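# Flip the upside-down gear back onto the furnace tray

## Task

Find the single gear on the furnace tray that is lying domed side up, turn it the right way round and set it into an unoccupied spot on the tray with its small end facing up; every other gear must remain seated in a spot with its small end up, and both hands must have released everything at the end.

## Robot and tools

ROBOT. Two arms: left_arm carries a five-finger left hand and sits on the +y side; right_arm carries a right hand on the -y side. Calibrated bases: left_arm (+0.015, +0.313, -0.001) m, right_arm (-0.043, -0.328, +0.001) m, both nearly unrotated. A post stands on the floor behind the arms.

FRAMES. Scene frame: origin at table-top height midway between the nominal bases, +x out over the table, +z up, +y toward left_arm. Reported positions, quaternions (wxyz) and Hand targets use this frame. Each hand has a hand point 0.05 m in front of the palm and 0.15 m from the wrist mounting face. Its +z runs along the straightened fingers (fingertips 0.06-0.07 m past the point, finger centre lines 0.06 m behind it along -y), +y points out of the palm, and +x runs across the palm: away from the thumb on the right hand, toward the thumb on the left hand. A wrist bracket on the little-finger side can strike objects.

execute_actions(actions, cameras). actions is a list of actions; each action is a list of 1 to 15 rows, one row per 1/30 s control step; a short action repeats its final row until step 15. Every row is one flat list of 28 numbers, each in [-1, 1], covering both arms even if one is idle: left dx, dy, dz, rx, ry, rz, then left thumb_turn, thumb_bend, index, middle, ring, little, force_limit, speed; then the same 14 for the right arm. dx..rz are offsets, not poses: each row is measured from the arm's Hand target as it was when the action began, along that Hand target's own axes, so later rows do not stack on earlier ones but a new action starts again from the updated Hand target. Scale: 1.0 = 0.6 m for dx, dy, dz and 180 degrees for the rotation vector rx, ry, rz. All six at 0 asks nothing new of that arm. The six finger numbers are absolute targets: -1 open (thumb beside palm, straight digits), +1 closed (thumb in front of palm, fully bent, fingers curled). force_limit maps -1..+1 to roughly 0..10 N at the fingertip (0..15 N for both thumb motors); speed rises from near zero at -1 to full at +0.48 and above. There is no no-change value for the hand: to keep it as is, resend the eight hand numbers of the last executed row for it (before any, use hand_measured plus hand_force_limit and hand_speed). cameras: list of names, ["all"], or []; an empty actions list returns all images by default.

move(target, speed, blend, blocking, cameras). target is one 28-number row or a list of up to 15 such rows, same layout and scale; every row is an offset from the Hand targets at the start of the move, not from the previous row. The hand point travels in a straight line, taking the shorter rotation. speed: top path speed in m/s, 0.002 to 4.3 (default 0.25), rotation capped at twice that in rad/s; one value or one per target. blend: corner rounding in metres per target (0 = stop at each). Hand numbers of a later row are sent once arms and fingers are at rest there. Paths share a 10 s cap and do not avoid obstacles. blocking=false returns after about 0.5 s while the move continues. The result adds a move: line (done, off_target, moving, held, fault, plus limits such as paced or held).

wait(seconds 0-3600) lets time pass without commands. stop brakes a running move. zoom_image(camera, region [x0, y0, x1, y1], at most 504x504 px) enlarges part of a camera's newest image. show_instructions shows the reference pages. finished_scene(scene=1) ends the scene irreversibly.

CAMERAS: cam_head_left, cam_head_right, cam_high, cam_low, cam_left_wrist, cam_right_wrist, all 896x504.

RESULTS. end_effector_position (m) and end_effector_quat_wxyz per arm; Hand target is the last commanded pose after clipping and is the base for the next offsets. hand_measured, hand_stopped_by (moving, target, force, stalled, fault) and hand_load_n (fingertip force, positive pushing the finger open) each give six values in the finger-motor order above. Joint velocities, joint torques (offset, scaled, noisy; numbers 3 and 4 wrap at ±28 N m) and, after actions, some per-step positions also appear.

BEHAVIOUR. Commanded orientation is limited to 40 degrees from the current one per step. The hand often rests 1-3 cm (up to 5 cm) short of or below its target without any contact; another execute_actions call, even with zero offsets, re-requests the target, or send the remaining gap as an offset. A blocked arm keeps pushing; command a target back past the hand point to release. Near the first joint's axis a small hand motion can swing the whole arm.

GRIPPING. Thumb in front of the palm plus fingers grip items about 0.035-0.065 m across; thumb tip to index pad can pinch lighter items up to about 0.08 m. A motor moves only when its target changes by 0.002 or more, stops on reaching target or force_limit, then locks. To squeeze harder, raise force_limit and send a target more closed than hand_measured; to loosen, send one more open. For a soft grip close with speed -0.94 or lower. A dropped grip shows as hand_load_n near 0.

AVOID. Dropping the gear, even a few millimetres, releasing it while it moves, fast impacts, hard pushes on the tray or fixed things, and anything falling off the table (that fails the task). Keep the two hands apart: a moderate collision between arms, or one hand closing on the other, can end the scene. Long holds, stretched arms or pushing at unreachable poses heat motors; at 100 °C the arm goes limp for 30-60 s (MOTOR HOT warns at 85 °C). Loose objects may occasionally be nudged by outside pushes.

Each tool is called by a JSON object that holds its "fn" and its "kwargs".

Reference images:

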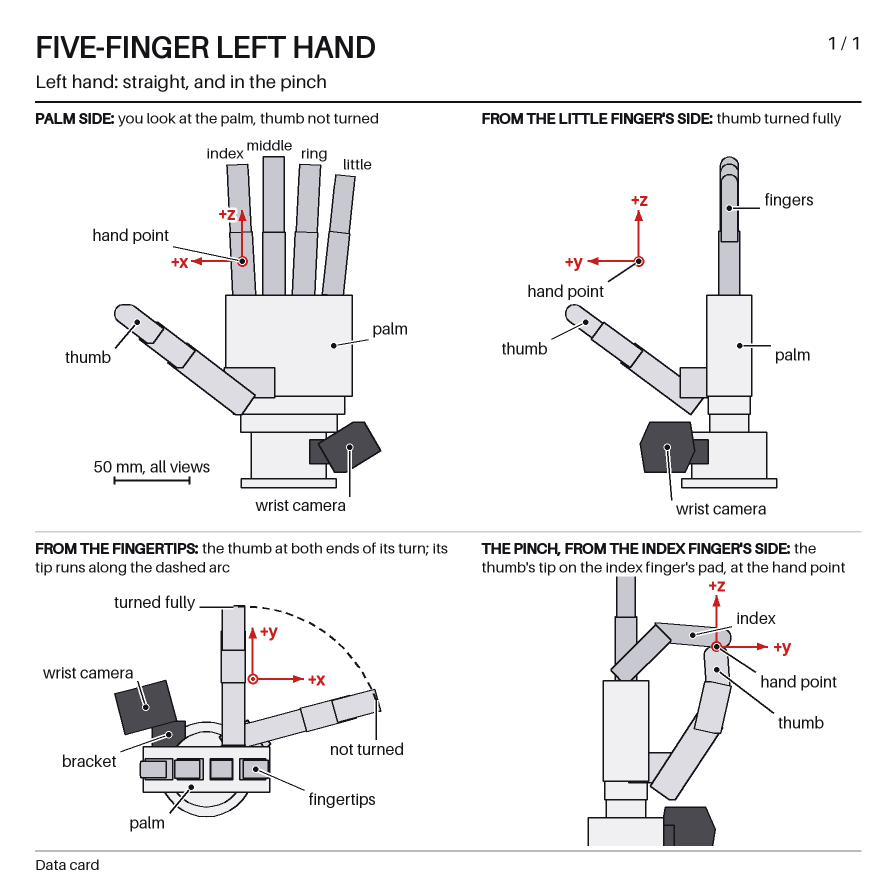

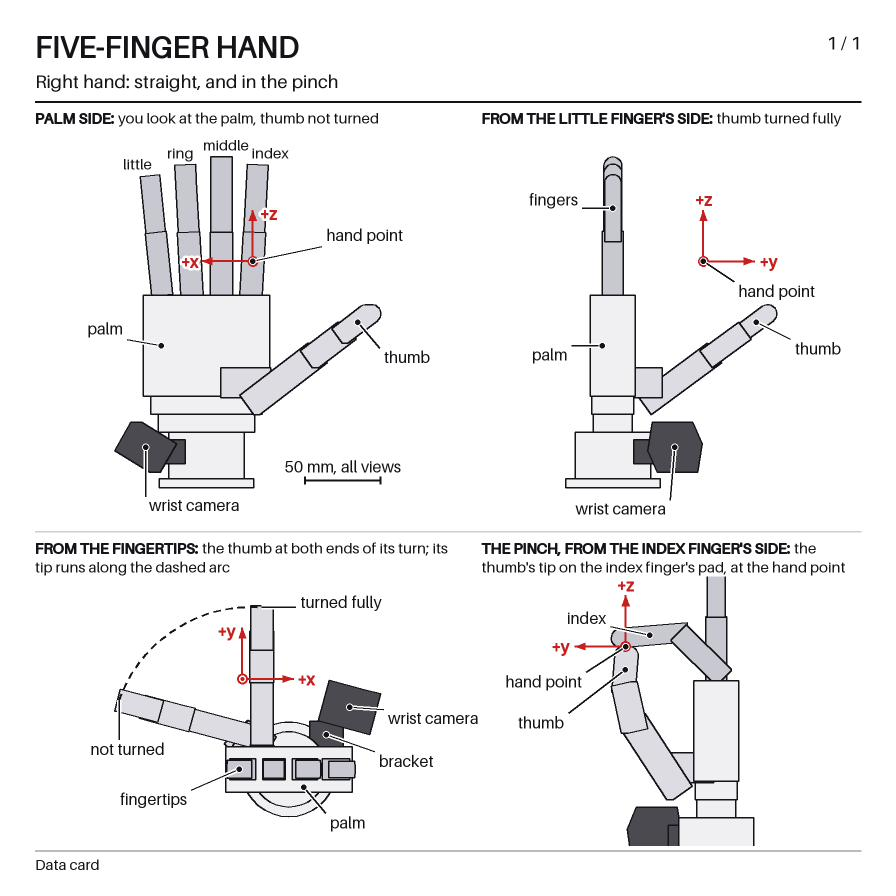

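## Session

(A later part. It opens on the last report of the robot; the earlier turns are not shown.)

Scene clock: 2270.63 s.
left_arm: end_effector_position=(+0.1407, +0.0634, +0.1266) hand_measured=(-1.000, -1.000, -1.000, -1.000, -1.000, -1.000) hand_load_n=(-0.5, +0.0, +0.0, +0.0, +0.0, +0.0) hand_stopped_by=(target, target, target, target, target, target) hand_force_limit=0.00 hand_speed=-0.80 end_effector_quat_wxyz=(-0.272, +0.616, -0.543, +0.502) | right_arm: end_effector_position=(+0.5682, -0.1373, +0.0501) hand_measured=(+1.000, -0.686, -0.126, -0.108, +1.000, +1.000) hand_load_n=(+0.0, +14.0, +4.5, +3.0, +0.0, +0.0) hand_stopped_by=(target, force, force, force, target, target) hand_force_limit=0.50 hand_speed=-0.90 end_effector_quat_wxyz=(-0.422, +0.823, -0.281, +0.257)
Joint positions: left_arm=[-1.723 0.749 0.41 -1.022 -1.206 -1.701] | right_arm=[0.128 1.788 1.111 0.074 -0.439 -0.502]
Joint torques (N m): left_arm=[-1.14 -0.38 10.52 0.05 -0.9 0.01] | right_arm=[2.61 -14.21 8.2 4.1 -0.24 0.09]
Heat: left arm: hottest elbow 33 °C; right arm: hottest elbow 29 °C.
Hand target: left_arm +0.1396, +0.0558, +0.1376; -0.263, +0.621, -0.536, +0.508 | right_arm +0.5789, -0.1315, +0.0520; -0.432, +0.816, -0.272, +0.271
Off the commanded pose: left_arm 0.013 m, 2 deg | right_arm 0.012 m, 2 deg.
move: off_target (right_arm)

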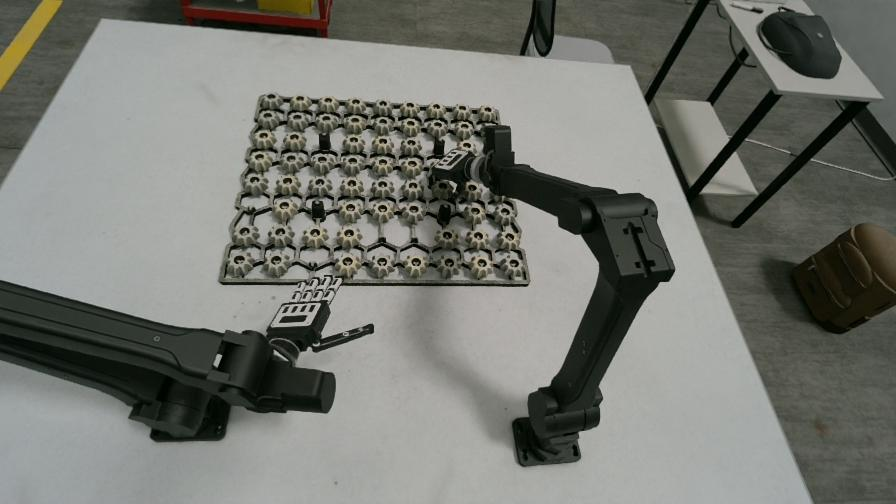

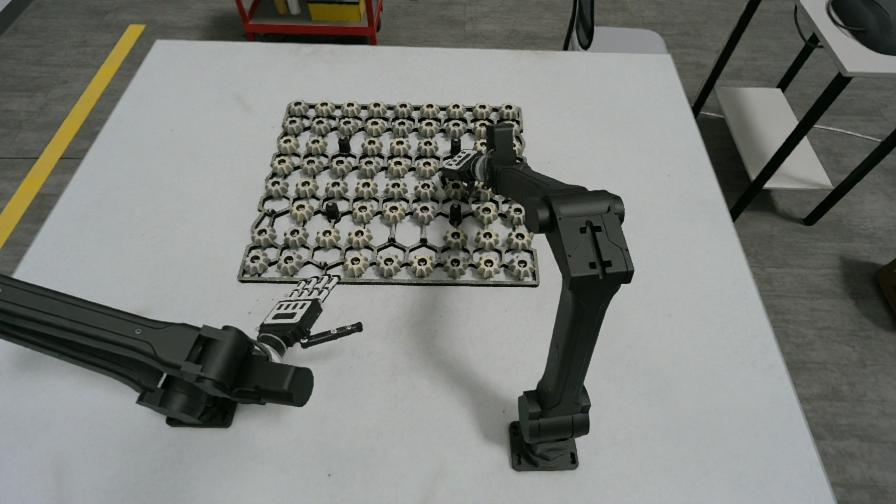

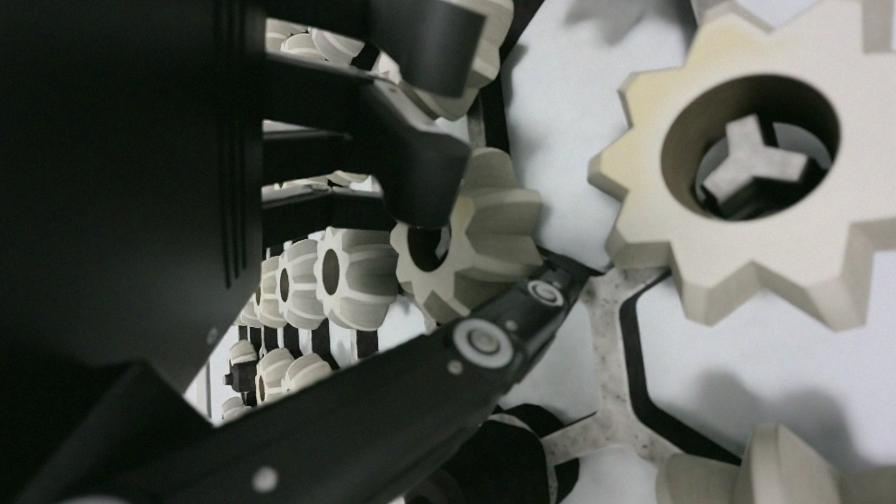

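{"fn": "wait", "kwargs": {"seconds": 0, "cameras": ["cam_low","cam_high"]}}

{"fn": "zoom_image", "kwargs": {"camera": "cam_low", "region": [415, 215, 475, 265]}}

{"fn": "zoom_image", "kwargs": {"camera": "cam_high", "region": [400, 290, 520, 410]}}

Scene clock: 2328.57 s.
left_arm: end_effector_position=(+0.1407, +0.0634, +0.1266) hand_measured=(-1.000, -1.000, -1.000, -1.000, -1.000, -1.000) hand_load_n=(+0.0, +0.0, +0.0, +0.0, +0.0, -0.5) hand_stopped_by=(target, target, target, target, target, target) hand_force_limit=0.00 hand_speed=-0.80 end_effector_quat_wxyz=(-0.272, +0.616, -0.543, +0.502) | right_arm: end_effector_position=(+0.5682, -0.1373, +0.0501) hand_measured=(+1.000, -0.686, -0.126, -0.108, +1.000, +1.000) hand_load_n=(+0.0, +13.5, +4.5, +2.5, +0.5, +0.0) hand_stopped_by=(target, force, force, force, target, target) hand_force_limit=0.50 hand_speed=-0.90 end_effector_quat_wxyz=(-0.422, +0.823, -0.281, +0.257)
Joint positions: left_arm=[-1.723 0.749 0.41 -1.022 -1.206 -1.701] | right_arm=[0.128 1.788 1.111 0.074 -0.439 -0.502]
Joint torques (N m): left_arm=[-1.14 -0.44 10.51 0.05 -0.9 0] | right_arm=[2.55 -14.21 8.17 4.11 -0.24 0.09]
Heat: left arm: hottest elbow 33 °C; right arm: hottest elbow 28 °C.
Hand target: left_arm +0.1396, +0.0558, +0.1376; -0.263, +0.621, -0.536, +0.508 | right_arm +0.5789, -0.1315, +0.0520; -0.432, +0.816, -0.272, +0.271
Off the commanded pose: left_arm 0.013 m, 2 deg | right_arm 0.012 m, 2 deg.
Images, in order (width x height): cam_high 896x504, cam_low 896x504.

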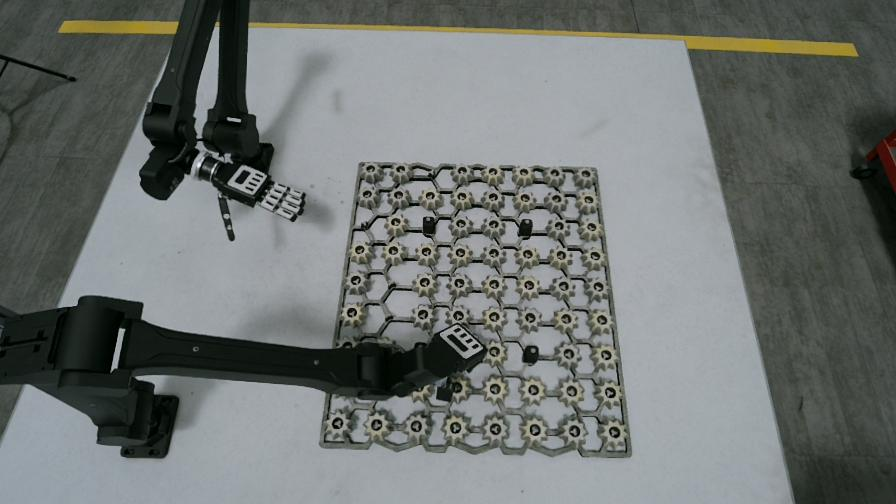

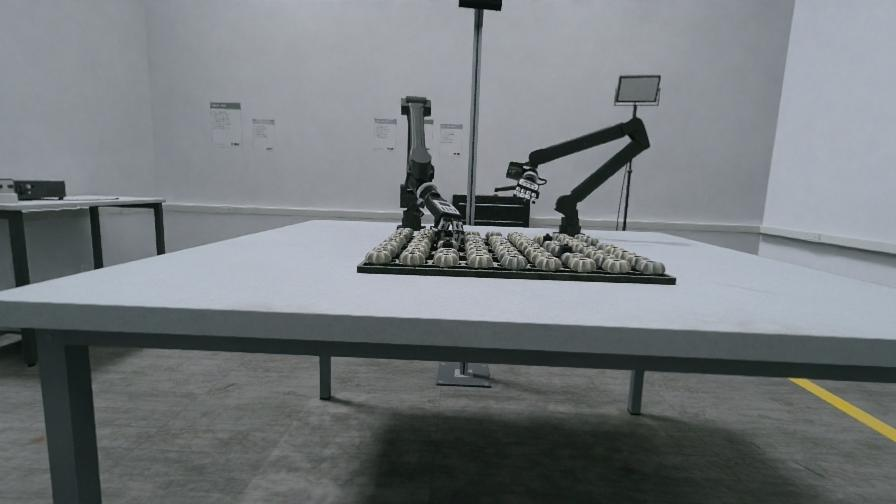

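Scaled by 8.400 from the camera's image (finer frame: 1280x720).

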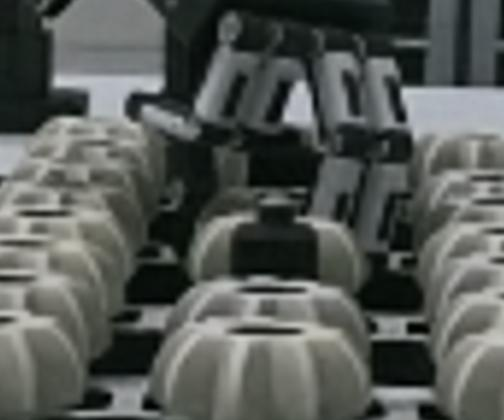

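Scaled by 4.200 from the camera's image (finer frame: 1280x720).

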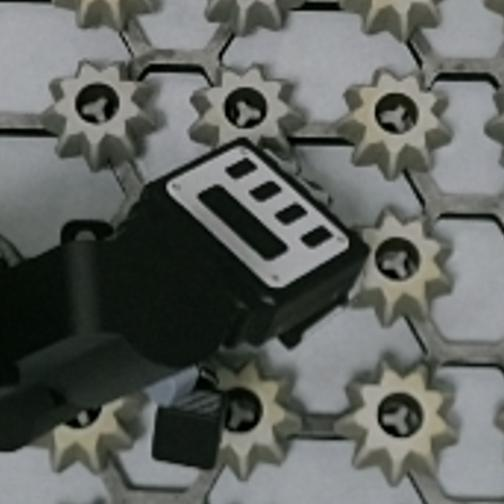

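{"fn": "zoom_image", "kwargs": {"camera": "cam_low", "region": [430, 225, 465, 253]}}

{"fn": "zoom_image", "kwargs": {"camera": "cam_low", "region": [400, 225, 435, 253]}}

{"fn": "zoom_image", "kwargs": {"camera": "cam_low", "region": [460, 225, 495, 253]}}

Scaled by 14.400 from the camera's image (finer frame: 1280x720).

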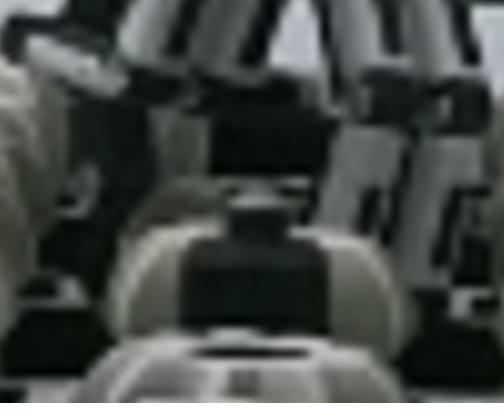

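Scaled by 14.400 from the camera's image (finer frame: 1280x720).

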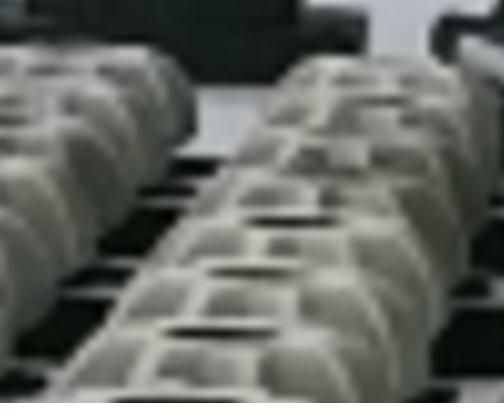

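Scaled by 14.400 from the camera's image (finer frame: 1280x720).

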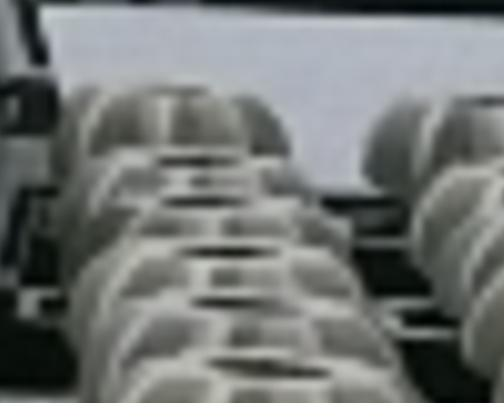

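{"fn": "move", "kwargs": {"target": [0,0,0,0,0,0,-1,-1,-1,-1,-1,-1,0,-0.8,-0.0008,0.0077,-0.0033,0,0,0,1,-0.2,0.2,0.2,1,1,0.5,-0.9], "speed": 0.04, "cameras": ["cam_head_left","cam_low","cam_right_wrist"]}}

{"fn": "zoom_image", "kwargs": {"camera": "cam_low", "region": [430, 225, 465, 253]}}

{"fn": "zoom_image", "kwargs": {"camera": "cam_head_left", "region": [428, 172, 458, 202]}}

{"fn": "zoom_image", "kwargs": {"camera": "cam_right_wrist", "region": [390, 200, 490, 300]}}

Scene clock: 2358.57 s.
left_arm: end_effector_position=(+0.1407, +0.0634, +0.1266) hand_measured=(-1.000, -1.000, -1.000, -1.000, -1.000, -1.000) hand_load_n=(-0.5, +0.0, -0.5, +0.0, +0.0, +0.0) hand_stopped_by=(target, target, target, target, target, target) hand_force_limit=0.00 hand_speed=-0.80 end_effector_quat_wxyz=(-0.272, +0.616, -0.543, +0.502) | right_arm: end_effector_position=(+0.5679, -0.1375, +0.0495) hand_measured=(+1.000, -0.686, -0.126, -0.108, +1.000, +1.000) hand_load_n=(+0.0, +13.5, +5.0, +3.0, +0.0, +0.0) hand_stopped_by=(target, force, force, force, target, target) hand_force_limit=0.50 hand_speed=-0.90 end_effector_quat_wxyz=(-0.424, +0.822, -0.280, +0.258)
Joint positions: left_arm=[-1.723 0.749 0.41 -1.022 -1.206 -1.701] | right_arm=[0.127 1.788 1.105 0.087 -0.442 -0.502]
Joint torques (N m): left_arm=[-1.14 -0.44 10.52 0.06 -0.9 0.01] | right_arm=[2.37 -14.27 7.73 4.05 -0.24 0.06]
Heat: left arm: hottest elbow 33 °C; right arm: hottest elbow 28 °C.
Hand target: left_arm +0.1396, +0.0558, +0.1376; -0.263, +0.621, -0.536, +0.508 | right_arm +0.5763, -0.1346, +0.0489; -0.432, +0.816, -0.272, +0.271
Off the commanded pose: left_arm 0.013 m, 2 deg | right_arm 0.009 m, 2 deg.
move: done

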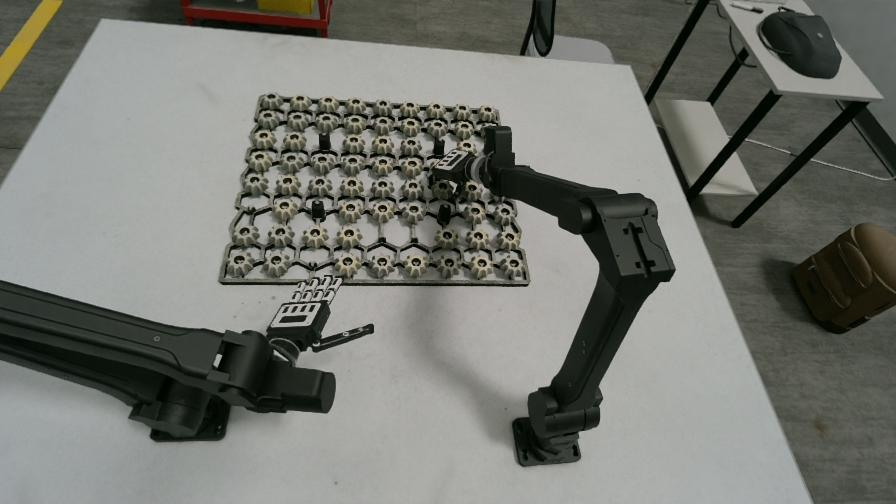

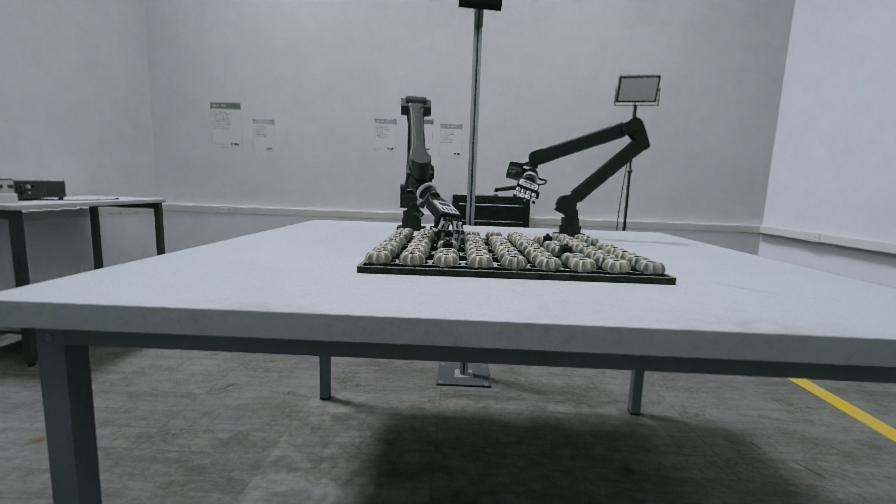

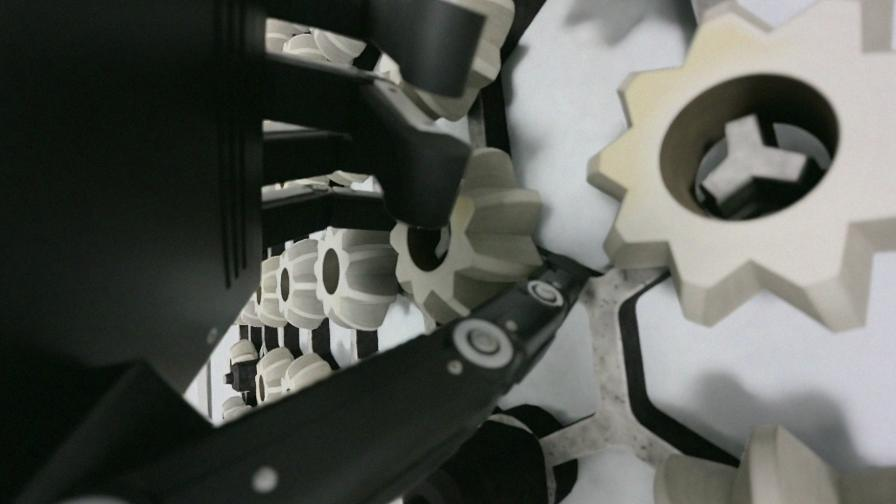

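Scaled by 14.400 from the camera's image (finer frame: 1280x720).

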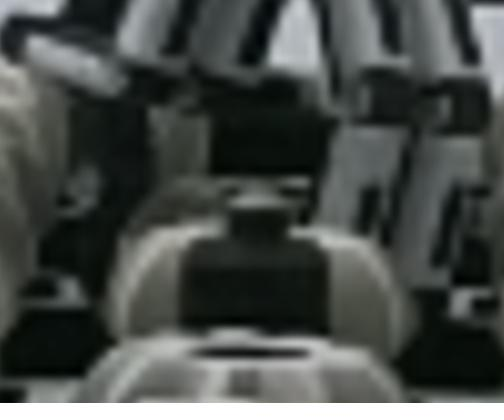

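Scaled by 16.800 from the camera's image (finer frame: 1280x720).

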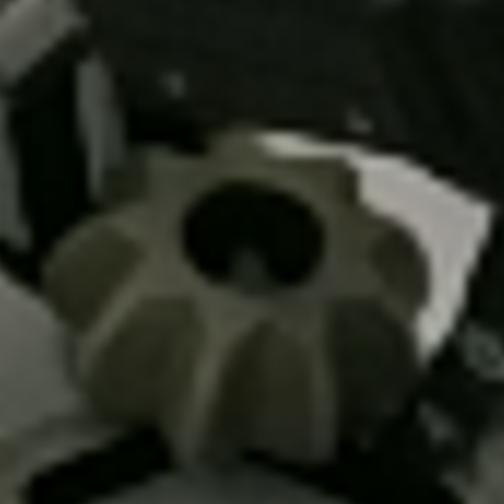

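Scaled by 5.040 from the camera's image (finer frame: 1280x720).

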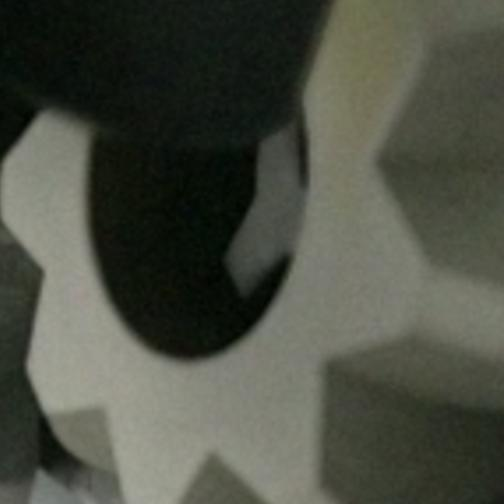

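{"fn": "zoom_image", "kwargs": {"camera": "cam_head_left", "region": [400, 175, 490, 215]}}

{"fn": "zoom_image", "kwargs": {"camera": "cam_head_left", "region": [425, 185, 460, 210]}}

{"fn": "zoom_image", "kwargs": {"camera": "cam_head_left", "region": [395, 185, 430, 210]}}

Scaled by 5.600 from the camera's image (finer frame: 1280x720).

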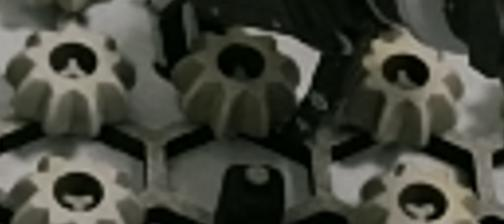

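Scaled by 14.400 from the camera's image (finer frame: 1280x720).

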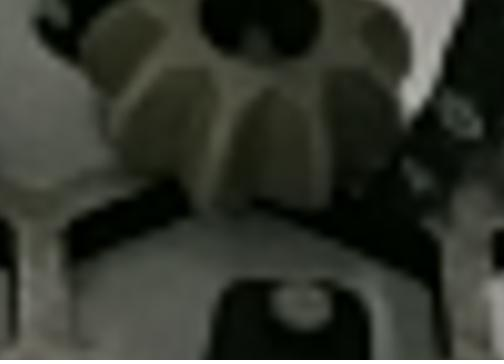

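Scaled by 14.400 from the camera's image (finer frame: 1280x720).

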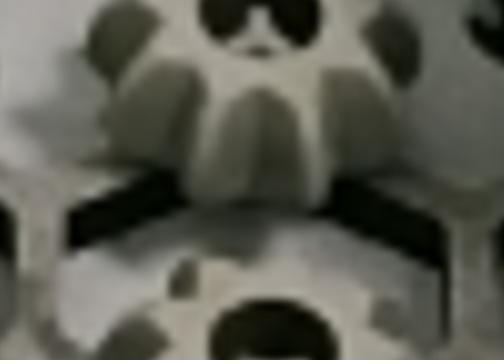

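{"fn": "zoom_image", "kwargs": {"camera": "cam_low", "region": [436, 230, 460, 244]}}

{"fn": "zoom_image", "kwargs": {"camera": "cam_low", "region": [464, 230, 488, 244]}}

{"fn": "zoom_image", "kwargs": {"camera": "cam_low", "region": [408, 230, 432, 244]}}

Scaled by 21.000 from the camera's image (finer frame: 1280x720).

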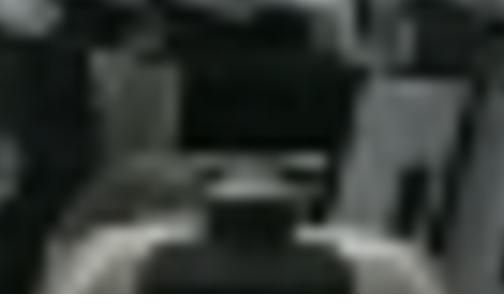

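Scaled by 21.000 from the camera's image (finer frame: 1280x720).

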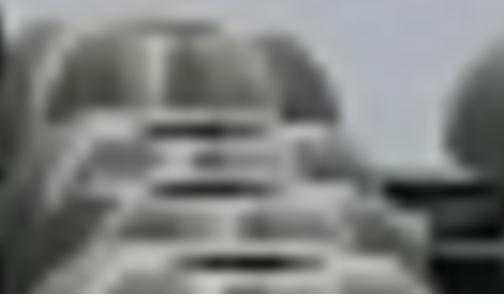

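Scaled by 21.000 from the camera's image (finer frame: 1280x720).

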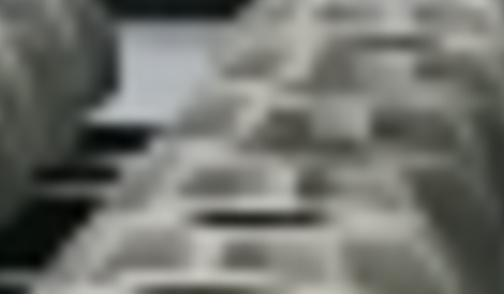

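{"fn": "move", "kwargs": {"target": [0,0,0,0,0,0,-1,-1,-1,-1,-1,-1,0,-0.8,0,0,0,0,0,0,1,-0.72,-0.19,-0.17,1,1,0.5,-0.93], "cameras": ["cam_head_left","cam_low","cam_right_wrist"]}}

{"fn": "zoom_image", "kwargs": {"camera": "cam_head_left", "region": [400, 165, 490, 215]}}

Scene clock: 2406.07 s.
left_arm: end_effector_position=(+0.1407, +0.0634, +0.1266) hand_measured=(-1.000, -1.000, -1.000, -1.000, -1.000, -1.000) hand_load_n=(-0.5, +0.0, +0.0, +0.0, +0.0, +0.0) hand_stopped_by=(target, target, target, target, target, target) hand_force_limit=0.00 hand_speed=-0.80 end_effector_quat_wxyz=(-0.272, +0.616, -0.543, +0.502) | right_arm: end_effector_position=(+0.5688, -0.1376, +0.0503) hand_measured=(+1.000, -0.722, -0.190, -0.170, +1.000, +1.000) hand_load_n=(+2.5, +5.5, +0.0, +0.0, +0.0, +0.0) hand_stopped_by=(target, target, target, target, target, target) hand_force_limit=0.50 hand_speed=-0.93 end_effector_quat_wxyz=(-0.425, +0.821, -0.280, +0.259)
Joint positions: left_arm=[-1.723 0.749 0.41 -1.022 -1.206 -1.701] | right_arm=[0.126 1.788 1.105 0.091 -0.444 -0.5]
Joint torques (N m): left_arm=[-1.2 -0.38 10.52 0.06 -0.89 0] | right_arm=[2.49 -14.33 7.77 3.89 -0.18 0.03]
Heat: left arm: hottest elbow 33 °C; right arm: hottest elbow 28 °C.
Hand target: left_arm +0.1396, +0.0558, +0.1376; -0.263, +0.621, -0.536, +0.508 | right_arm +0.5763, -0.1345, +0.0489; -0.432, +0.816, -0.272, +0.271
Off the commanded pose: left_arm 0.013 m, 2 deg | right_arm 0.008 m, 2 deg.
move: done

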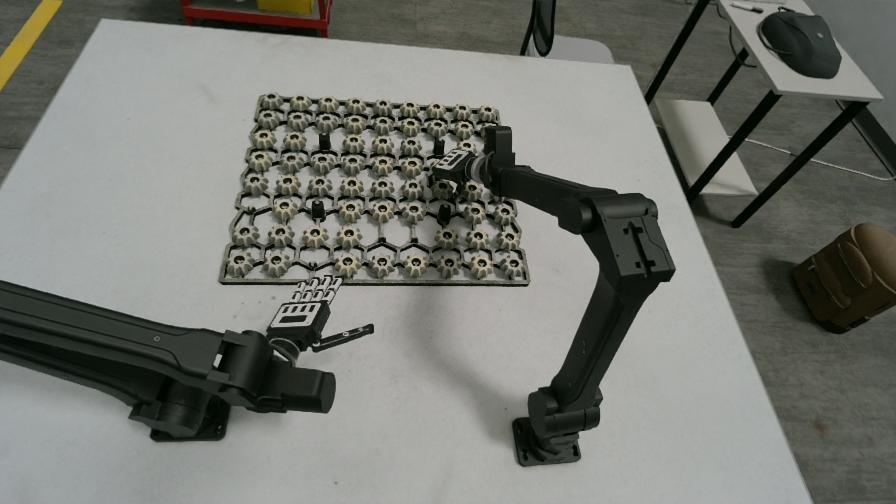

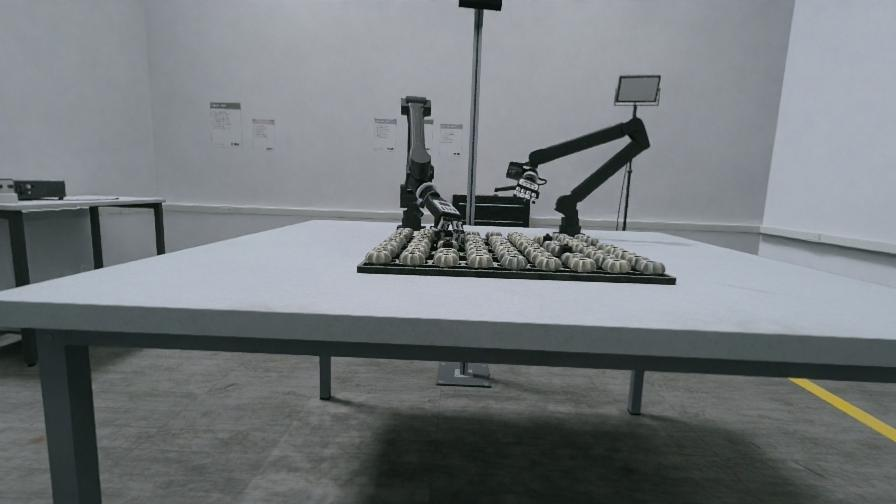

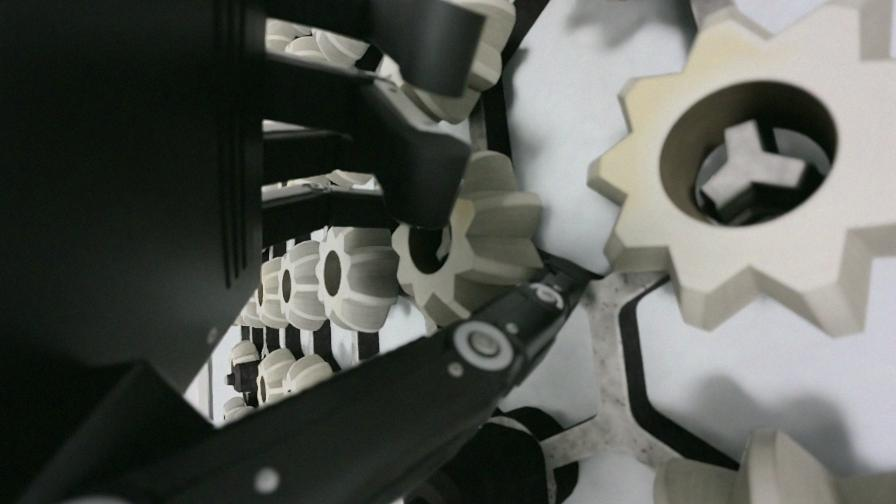

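Scaled by 5.600 from the camera's image (finer frame: 1280x720).

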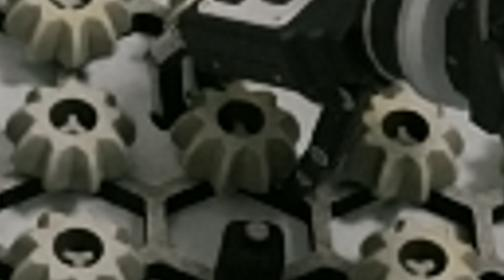

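{"fn": "move", "kwargs": {"target": [0,0,0,0,0,0,-1,-1,-1,-1,-1,-1,0,-0.8,0,0,0,0,0,0,1,-0.76,-0.25,-0.23,1,1,0.5,-0.93], "cameras": ["cam_head_left","cam_low","cam_right_wrist"]}}

{"fn": "zoom_image", "kwargs": {"camera": "cam_head_left", "region": [400, 165, 490, 215]}}

{"fn": "zoom_image", "kwargs": {"camera": "cam_low", "region": [436, 230, 460, 244]}}

Scene clock: 2411.23 s.
left_arm: end_effector_position=(+0.1407, +0.0634, +0.1266) hand_measured=(-1.000, -1.000, -1.000, -1.000, -1.000, -1.000) hand_load_n=(-0.5, +0.0, +0.0, +0.0, +0.0, +0.0) hand_stopped_by=(target, target, target, target, target, target) hand_force_limit=0.00 hand_speed=-0.80 end_effector_quat_wxyz=(-0.272, +0.616, -0.543, +0.502) | right_arm: end_effector_position=(+0.5703, -0.1373, +0.0514) hand_measured=(+1.000, -0.762, -0.250, -0.230, +1.000, +1.000) hand_load_n=(+2.0, +2.0, +0.0, +0.0, +0.0, +0.5) hand_stopped_by=(target, target, target, target, target, target) hand_force_limit=0.50 hand_speed=-0.93 end_effector_quat_wxyz=(-0.427, +0.819, -0.279, +0.262)
Joint positions: left_arm=[-1.723 0.749 0.41 -1.022 -1.206 -1.701] | right_arm=[0.126 1.788 1.105 0.1 -0.444 -0.499]
Joint torques (N m): left_arm=[-1.08 -0.44 10.5 0.05 -0.89 0] | right_arm=[2.49 -14.27 7.72 3.45 -0.2 0.04]
Heat: left arm: hottest elbow 33 °C; right arm: hottest elbow 28 °C.
Hand target: left_arm +0.1396, +0.0558, +0.1376; -0.263, +0.621, -0.536, +0.508 | right_arm +0.5762, -0.1345, +0.0488; -0.432, +0.816, -0.272, +0.271
Off the commanded pose: left_arm 0.013 m, 2 deg | right_arm 0.007 m, 1 deg.
move: done

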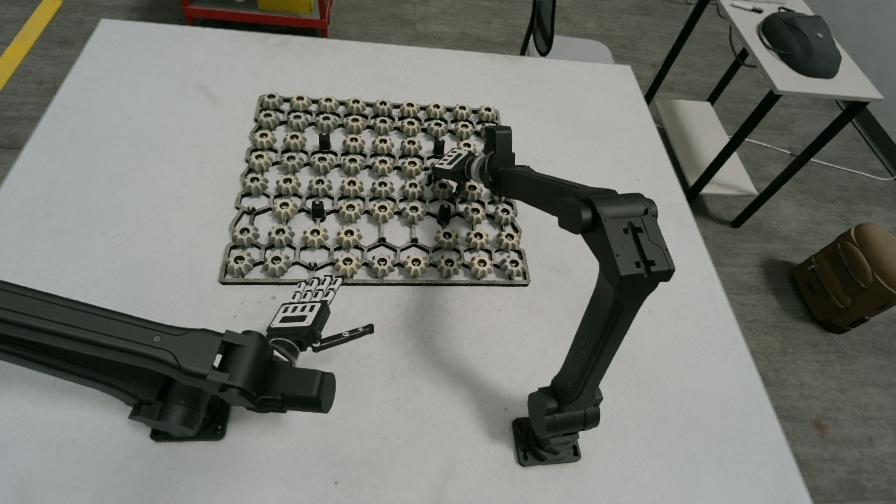

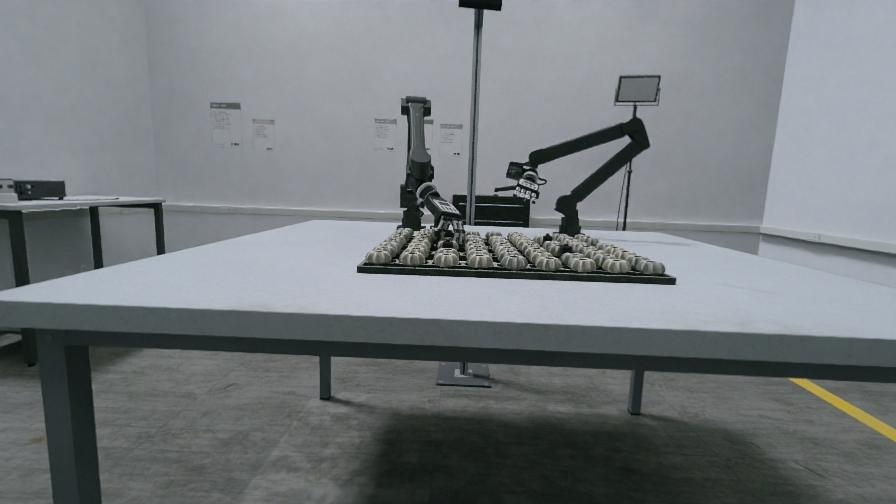

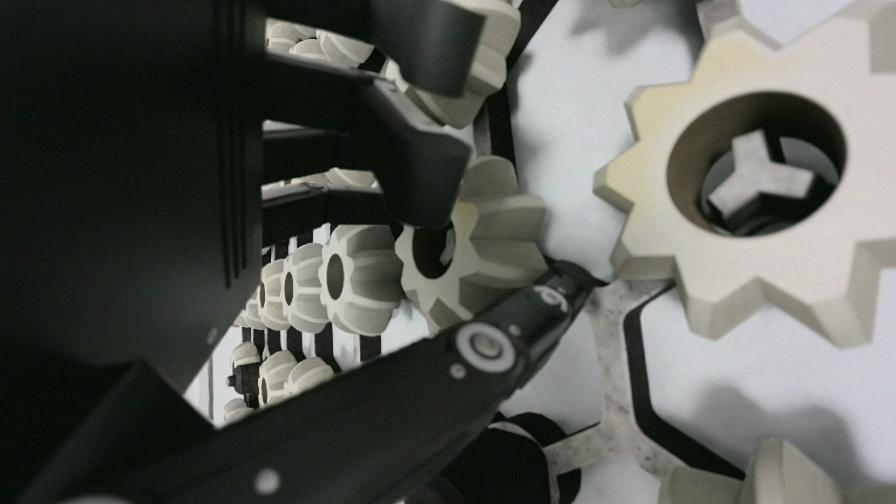

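Scaled by 5.600 from the camera's image (finer frame: 1280x720).

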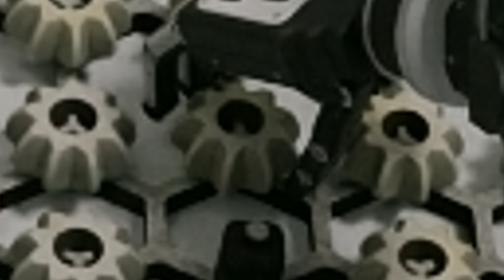

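Scaled by 21.000 from the camera's image (finer frame: 1280x720).

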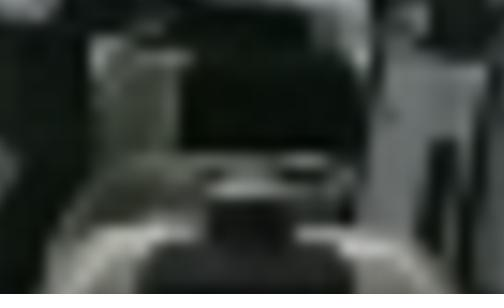

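{"fn": "move", "kwargs": {"target": [0,0,0,0,0,0,-1,-1,-1,-1,-1,-1,0,-0.8,0,0,0,0,0,0,1,-0.85,-0.45,-0.45,1,1,0.5,-0.9], "cameras": ["cam_right_wrist","cam_head_left"]}}

{"fn": "zoom_image", "kwargs": {"camera": "cam_head_left", "region": [400, 165, 490, 215]}}

Scene clock: 2422.27 s.
left_arm: end_effector_position=(+0.1407, +0.0634, +0.1266) hand_measured=(-1.000, -1.000, -1.000, -1.000, -1.000, -1.000) hand_load_n=(-0.5, +0.0, +0.0, +0.0, -0.5, -0.5) hand_stopped_by=(target, target, target, target, target, target) hand_force_limit=0.00 hand_speed=-0.80 end_effector_quat_wxyz=(-0.272, +0.616, -0.543, +0.502) | right_arm: end_effector_position=(+0.5723, -0.1369, +0.0523) hand_measured=(+1.000, -0.850, -0.450, -0.450, +1.000, +1.000) hand_load_n=(+1.0, +0.0, +0.0, +0.0, +0.0, +0.0) hand_stopped_by=(target, target, target, target, target, target) hand_force_limit=0.50 hand_speed=-0.90 end_effector_quat_wxyz=(-0.429, +0.818, -0.277, +0.266)
Joint positions: left_arm=[-1.723 0.749 0.41 -1.022 -1.206 -1.701] | right_arm=[0.126 1.79 1.105 0.111 -0.444 -0.499]
Joint torques (N m): left_arm=[-1.14 -0.38 10.52 0.05 -0.9 0] | right_arm=[2.37 -14.45 7.76 2.96 -0.2 0.03]
Heat: left arm: hottest elbow 33 °C; right arm: hottest elbow 28 °C.
Hand target: left_arm +0.1396, +0.0558, +0.1376; -0.263, +0.621, -0.536, +0.508 | right_arm +0.5762, -0.1345, +0.0487; -0.432, +0.816, -0.272, +0.271
Off the commanded pose: left_arm 0.013 m, 2 deg | right_arm 0.006 m, 1 deg.
move: done
Images, in order (width x height): cam_head_left 896x504, cam_right_wrist 896x504.

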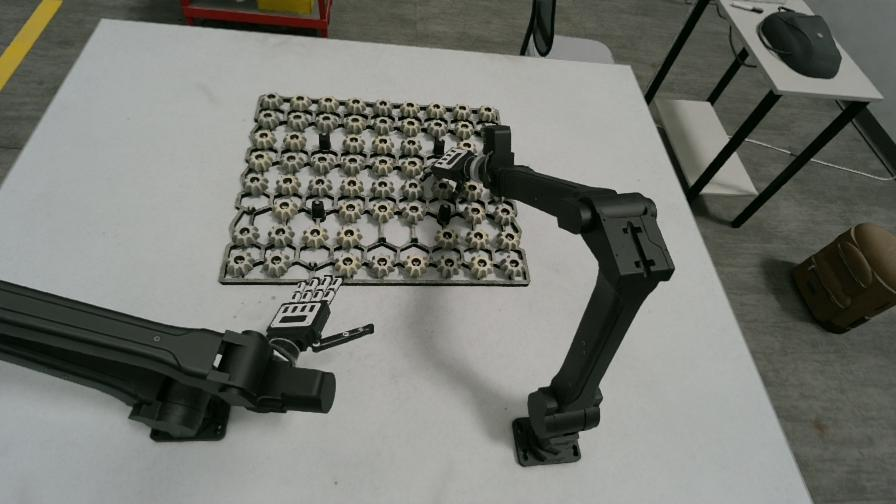

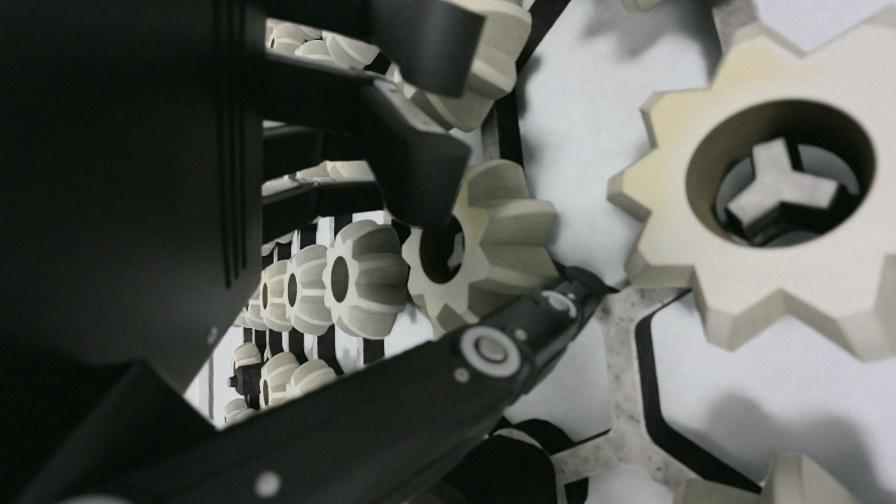

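Scaled by 5.600 from the camera's image (finer frame: 1280x720).

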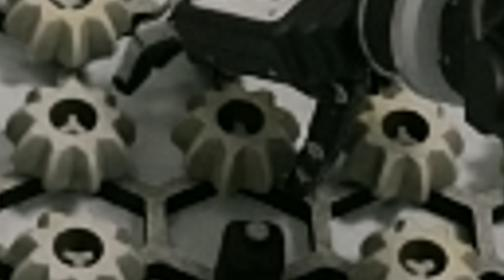

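{"fn": "move", "kwargs": {"target": [0,0,0,0,0,0,-1,-1,-1,-1,-1,-1,0,-0.8,0.0123,-0.0327,-0.0132,0,0,0,1,-0.85,-0.45,-0.45,1,1,0.5,-0.9], "speed": 0.04, "cameras": ["cam_right_wrist"]}}

Scene clock: 2428.13 s.
left_arm: end_effector_position=(+0.1407, +0.0634, +0.1266) hand_measured=(-1.000, -1.000, -1.000, -1.000, -1.000, -1.000) hand_load_n=(-0.5, -0.5, -0.5, +0.0, +0.0, +0.0) hand_stopped_by=(target, target, target, target, target, target) hand_force_limit=0.00 hand_speed=-0.80 end_effector_quat_wxyz=(-0.272, +0.616, -0.543, +0.502) | right_arm: end_effector_position=(+0.5694, -0.1375, +0.0513) hand_measured=(+1.000, -0.850, -0.450, -0.450, +1.000, +1.000) hand_load_n=(+0.0, -1.0, +0.0, +0.0, +0.5, +0.0) hand_stopped_by=(target, target, target, target, target, target) hand_force_limit=0.50 hand_speed=-0.90 end_effector_quat_wxyz=(-0.426, +0.820, -0.279, +0.261)
Joint positions: left_arm=[-1.723 0.749 0.41 -1.022 -1.206 -1.701] | right_arm=[0.126 1.787 1.105 0.094 -0.444 -0.499]
Joint torques (N m): left_arm=[-1.08 -0.38 10.51 0.05 -0.89 0.01] | right_arm=[2.26 -16.67 10.06 1.07 -0.23 0.03]
Heat: left arm: hottest elbow 33 °C; right arm: hottest elbow 28 °C.
Hand target: left_arm +0.1396, +0.0558, +0.1376; -0.263, +0.621, -0.536, +0.508 | right_arm +0.5802, -0.1345, +0.0709; -0.432, +0.816, -0.272, +0.271
Off the commanded pose: left_arm 0.013 m, 2 deg | right_arm 0.022 m, 2 deg.
move: off_target (right_arm)

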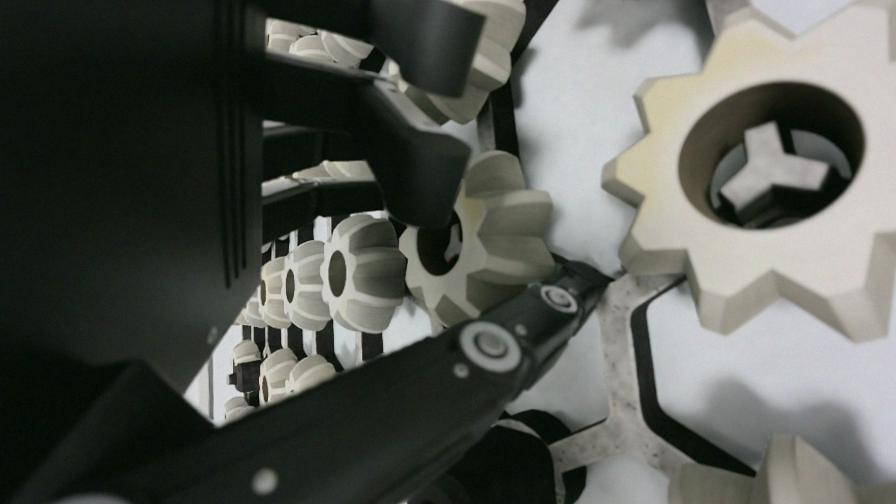

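{"fn": "move", "kwargs": {"target": [0,0,0,0,0,0,-1,-1,-1,-1,-1,-1,0,-0.8,0.0127,-0.0433,-0.0217,0,0,0,1,-0.85,-0.45,-0.45,1,1,0.5,-0.9], "speed": 0.05, "cameras": ["cam_right_wrist"]}}

Scene clock: 2432.53 s.
left_arm: end_effector_position=(+0.1407, +0.0634, +0.1266) hand_measured=(-1.000, -1.000, -1.000, -1.000, -1.000, -1.000) hand_load_n=(-0.5, +0.0, +0.0, +0.0, +0.0, +0.0) hand_stopped_by=(target, target, target, target, target, target) hand_force_limit=0.00 hand_speed=-0.80 end_effector_quat_wxyz=(-0.272, +0.616, -0.543, +0.502) | right_arm: end_effector_position=(+0.5605, -0.1390, +0.0679) hand_measured=(+1.000, -0.850, -0.450, -0.450, +1.000, +1.000) hand_load_n=(+0.0, +0.0, -0.5, +0.0, +0.0, +0.0) hand_stopped_by=(target, target, target, target, target, target) hand_force_limit=0.50 hand_speed=-0.90 end_effector_quat_wxyz=(-0.420, +0.825, -0.285, +0.249)
Joint positions: left_arm=[-1.723 0.749 0.41 -1.022 -1.206 -1.701] | right_arm=[0.126 1.745 1.114 0.013 -0.444 -0.499]
Joint torques (N m): left_arm=[-1.14 -0.38 10.51 0.05 -0.9 0.01] | right_arm=[2.08 -16.44 12.16 1.32 -0.27 0.03]
Heat: left arm: hottest elbow 33 °C; right arm: hottest elbow 28 °C.
Hand target: left_arm +0.1396, +0.0558, +0.1376; -0.263, +0.621, -0.536, +0.508 | right_arm +0.5823, -0.1345, +0.1010; -0.432, +0.816, -0.272, +0.271
Off the commanded pose: left_arm 0.013 m, 2 deg | right_arm 0.040 m, 3 deg.
move: off_target (right_arm)

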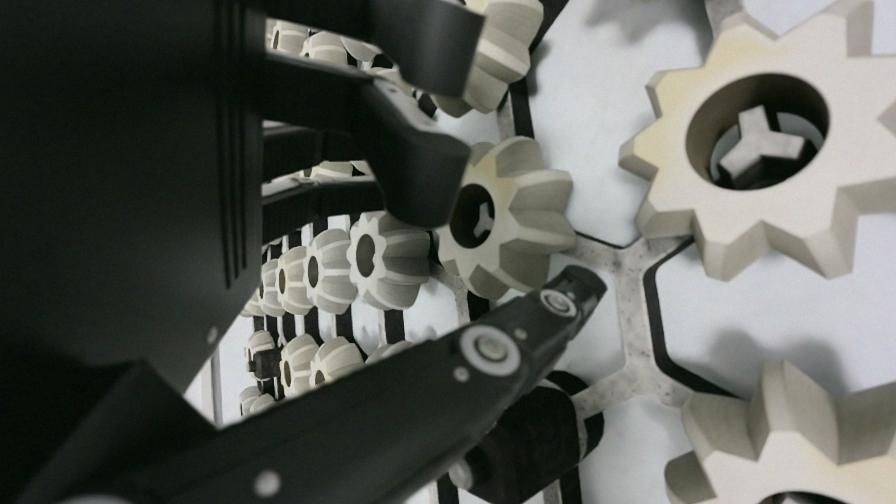

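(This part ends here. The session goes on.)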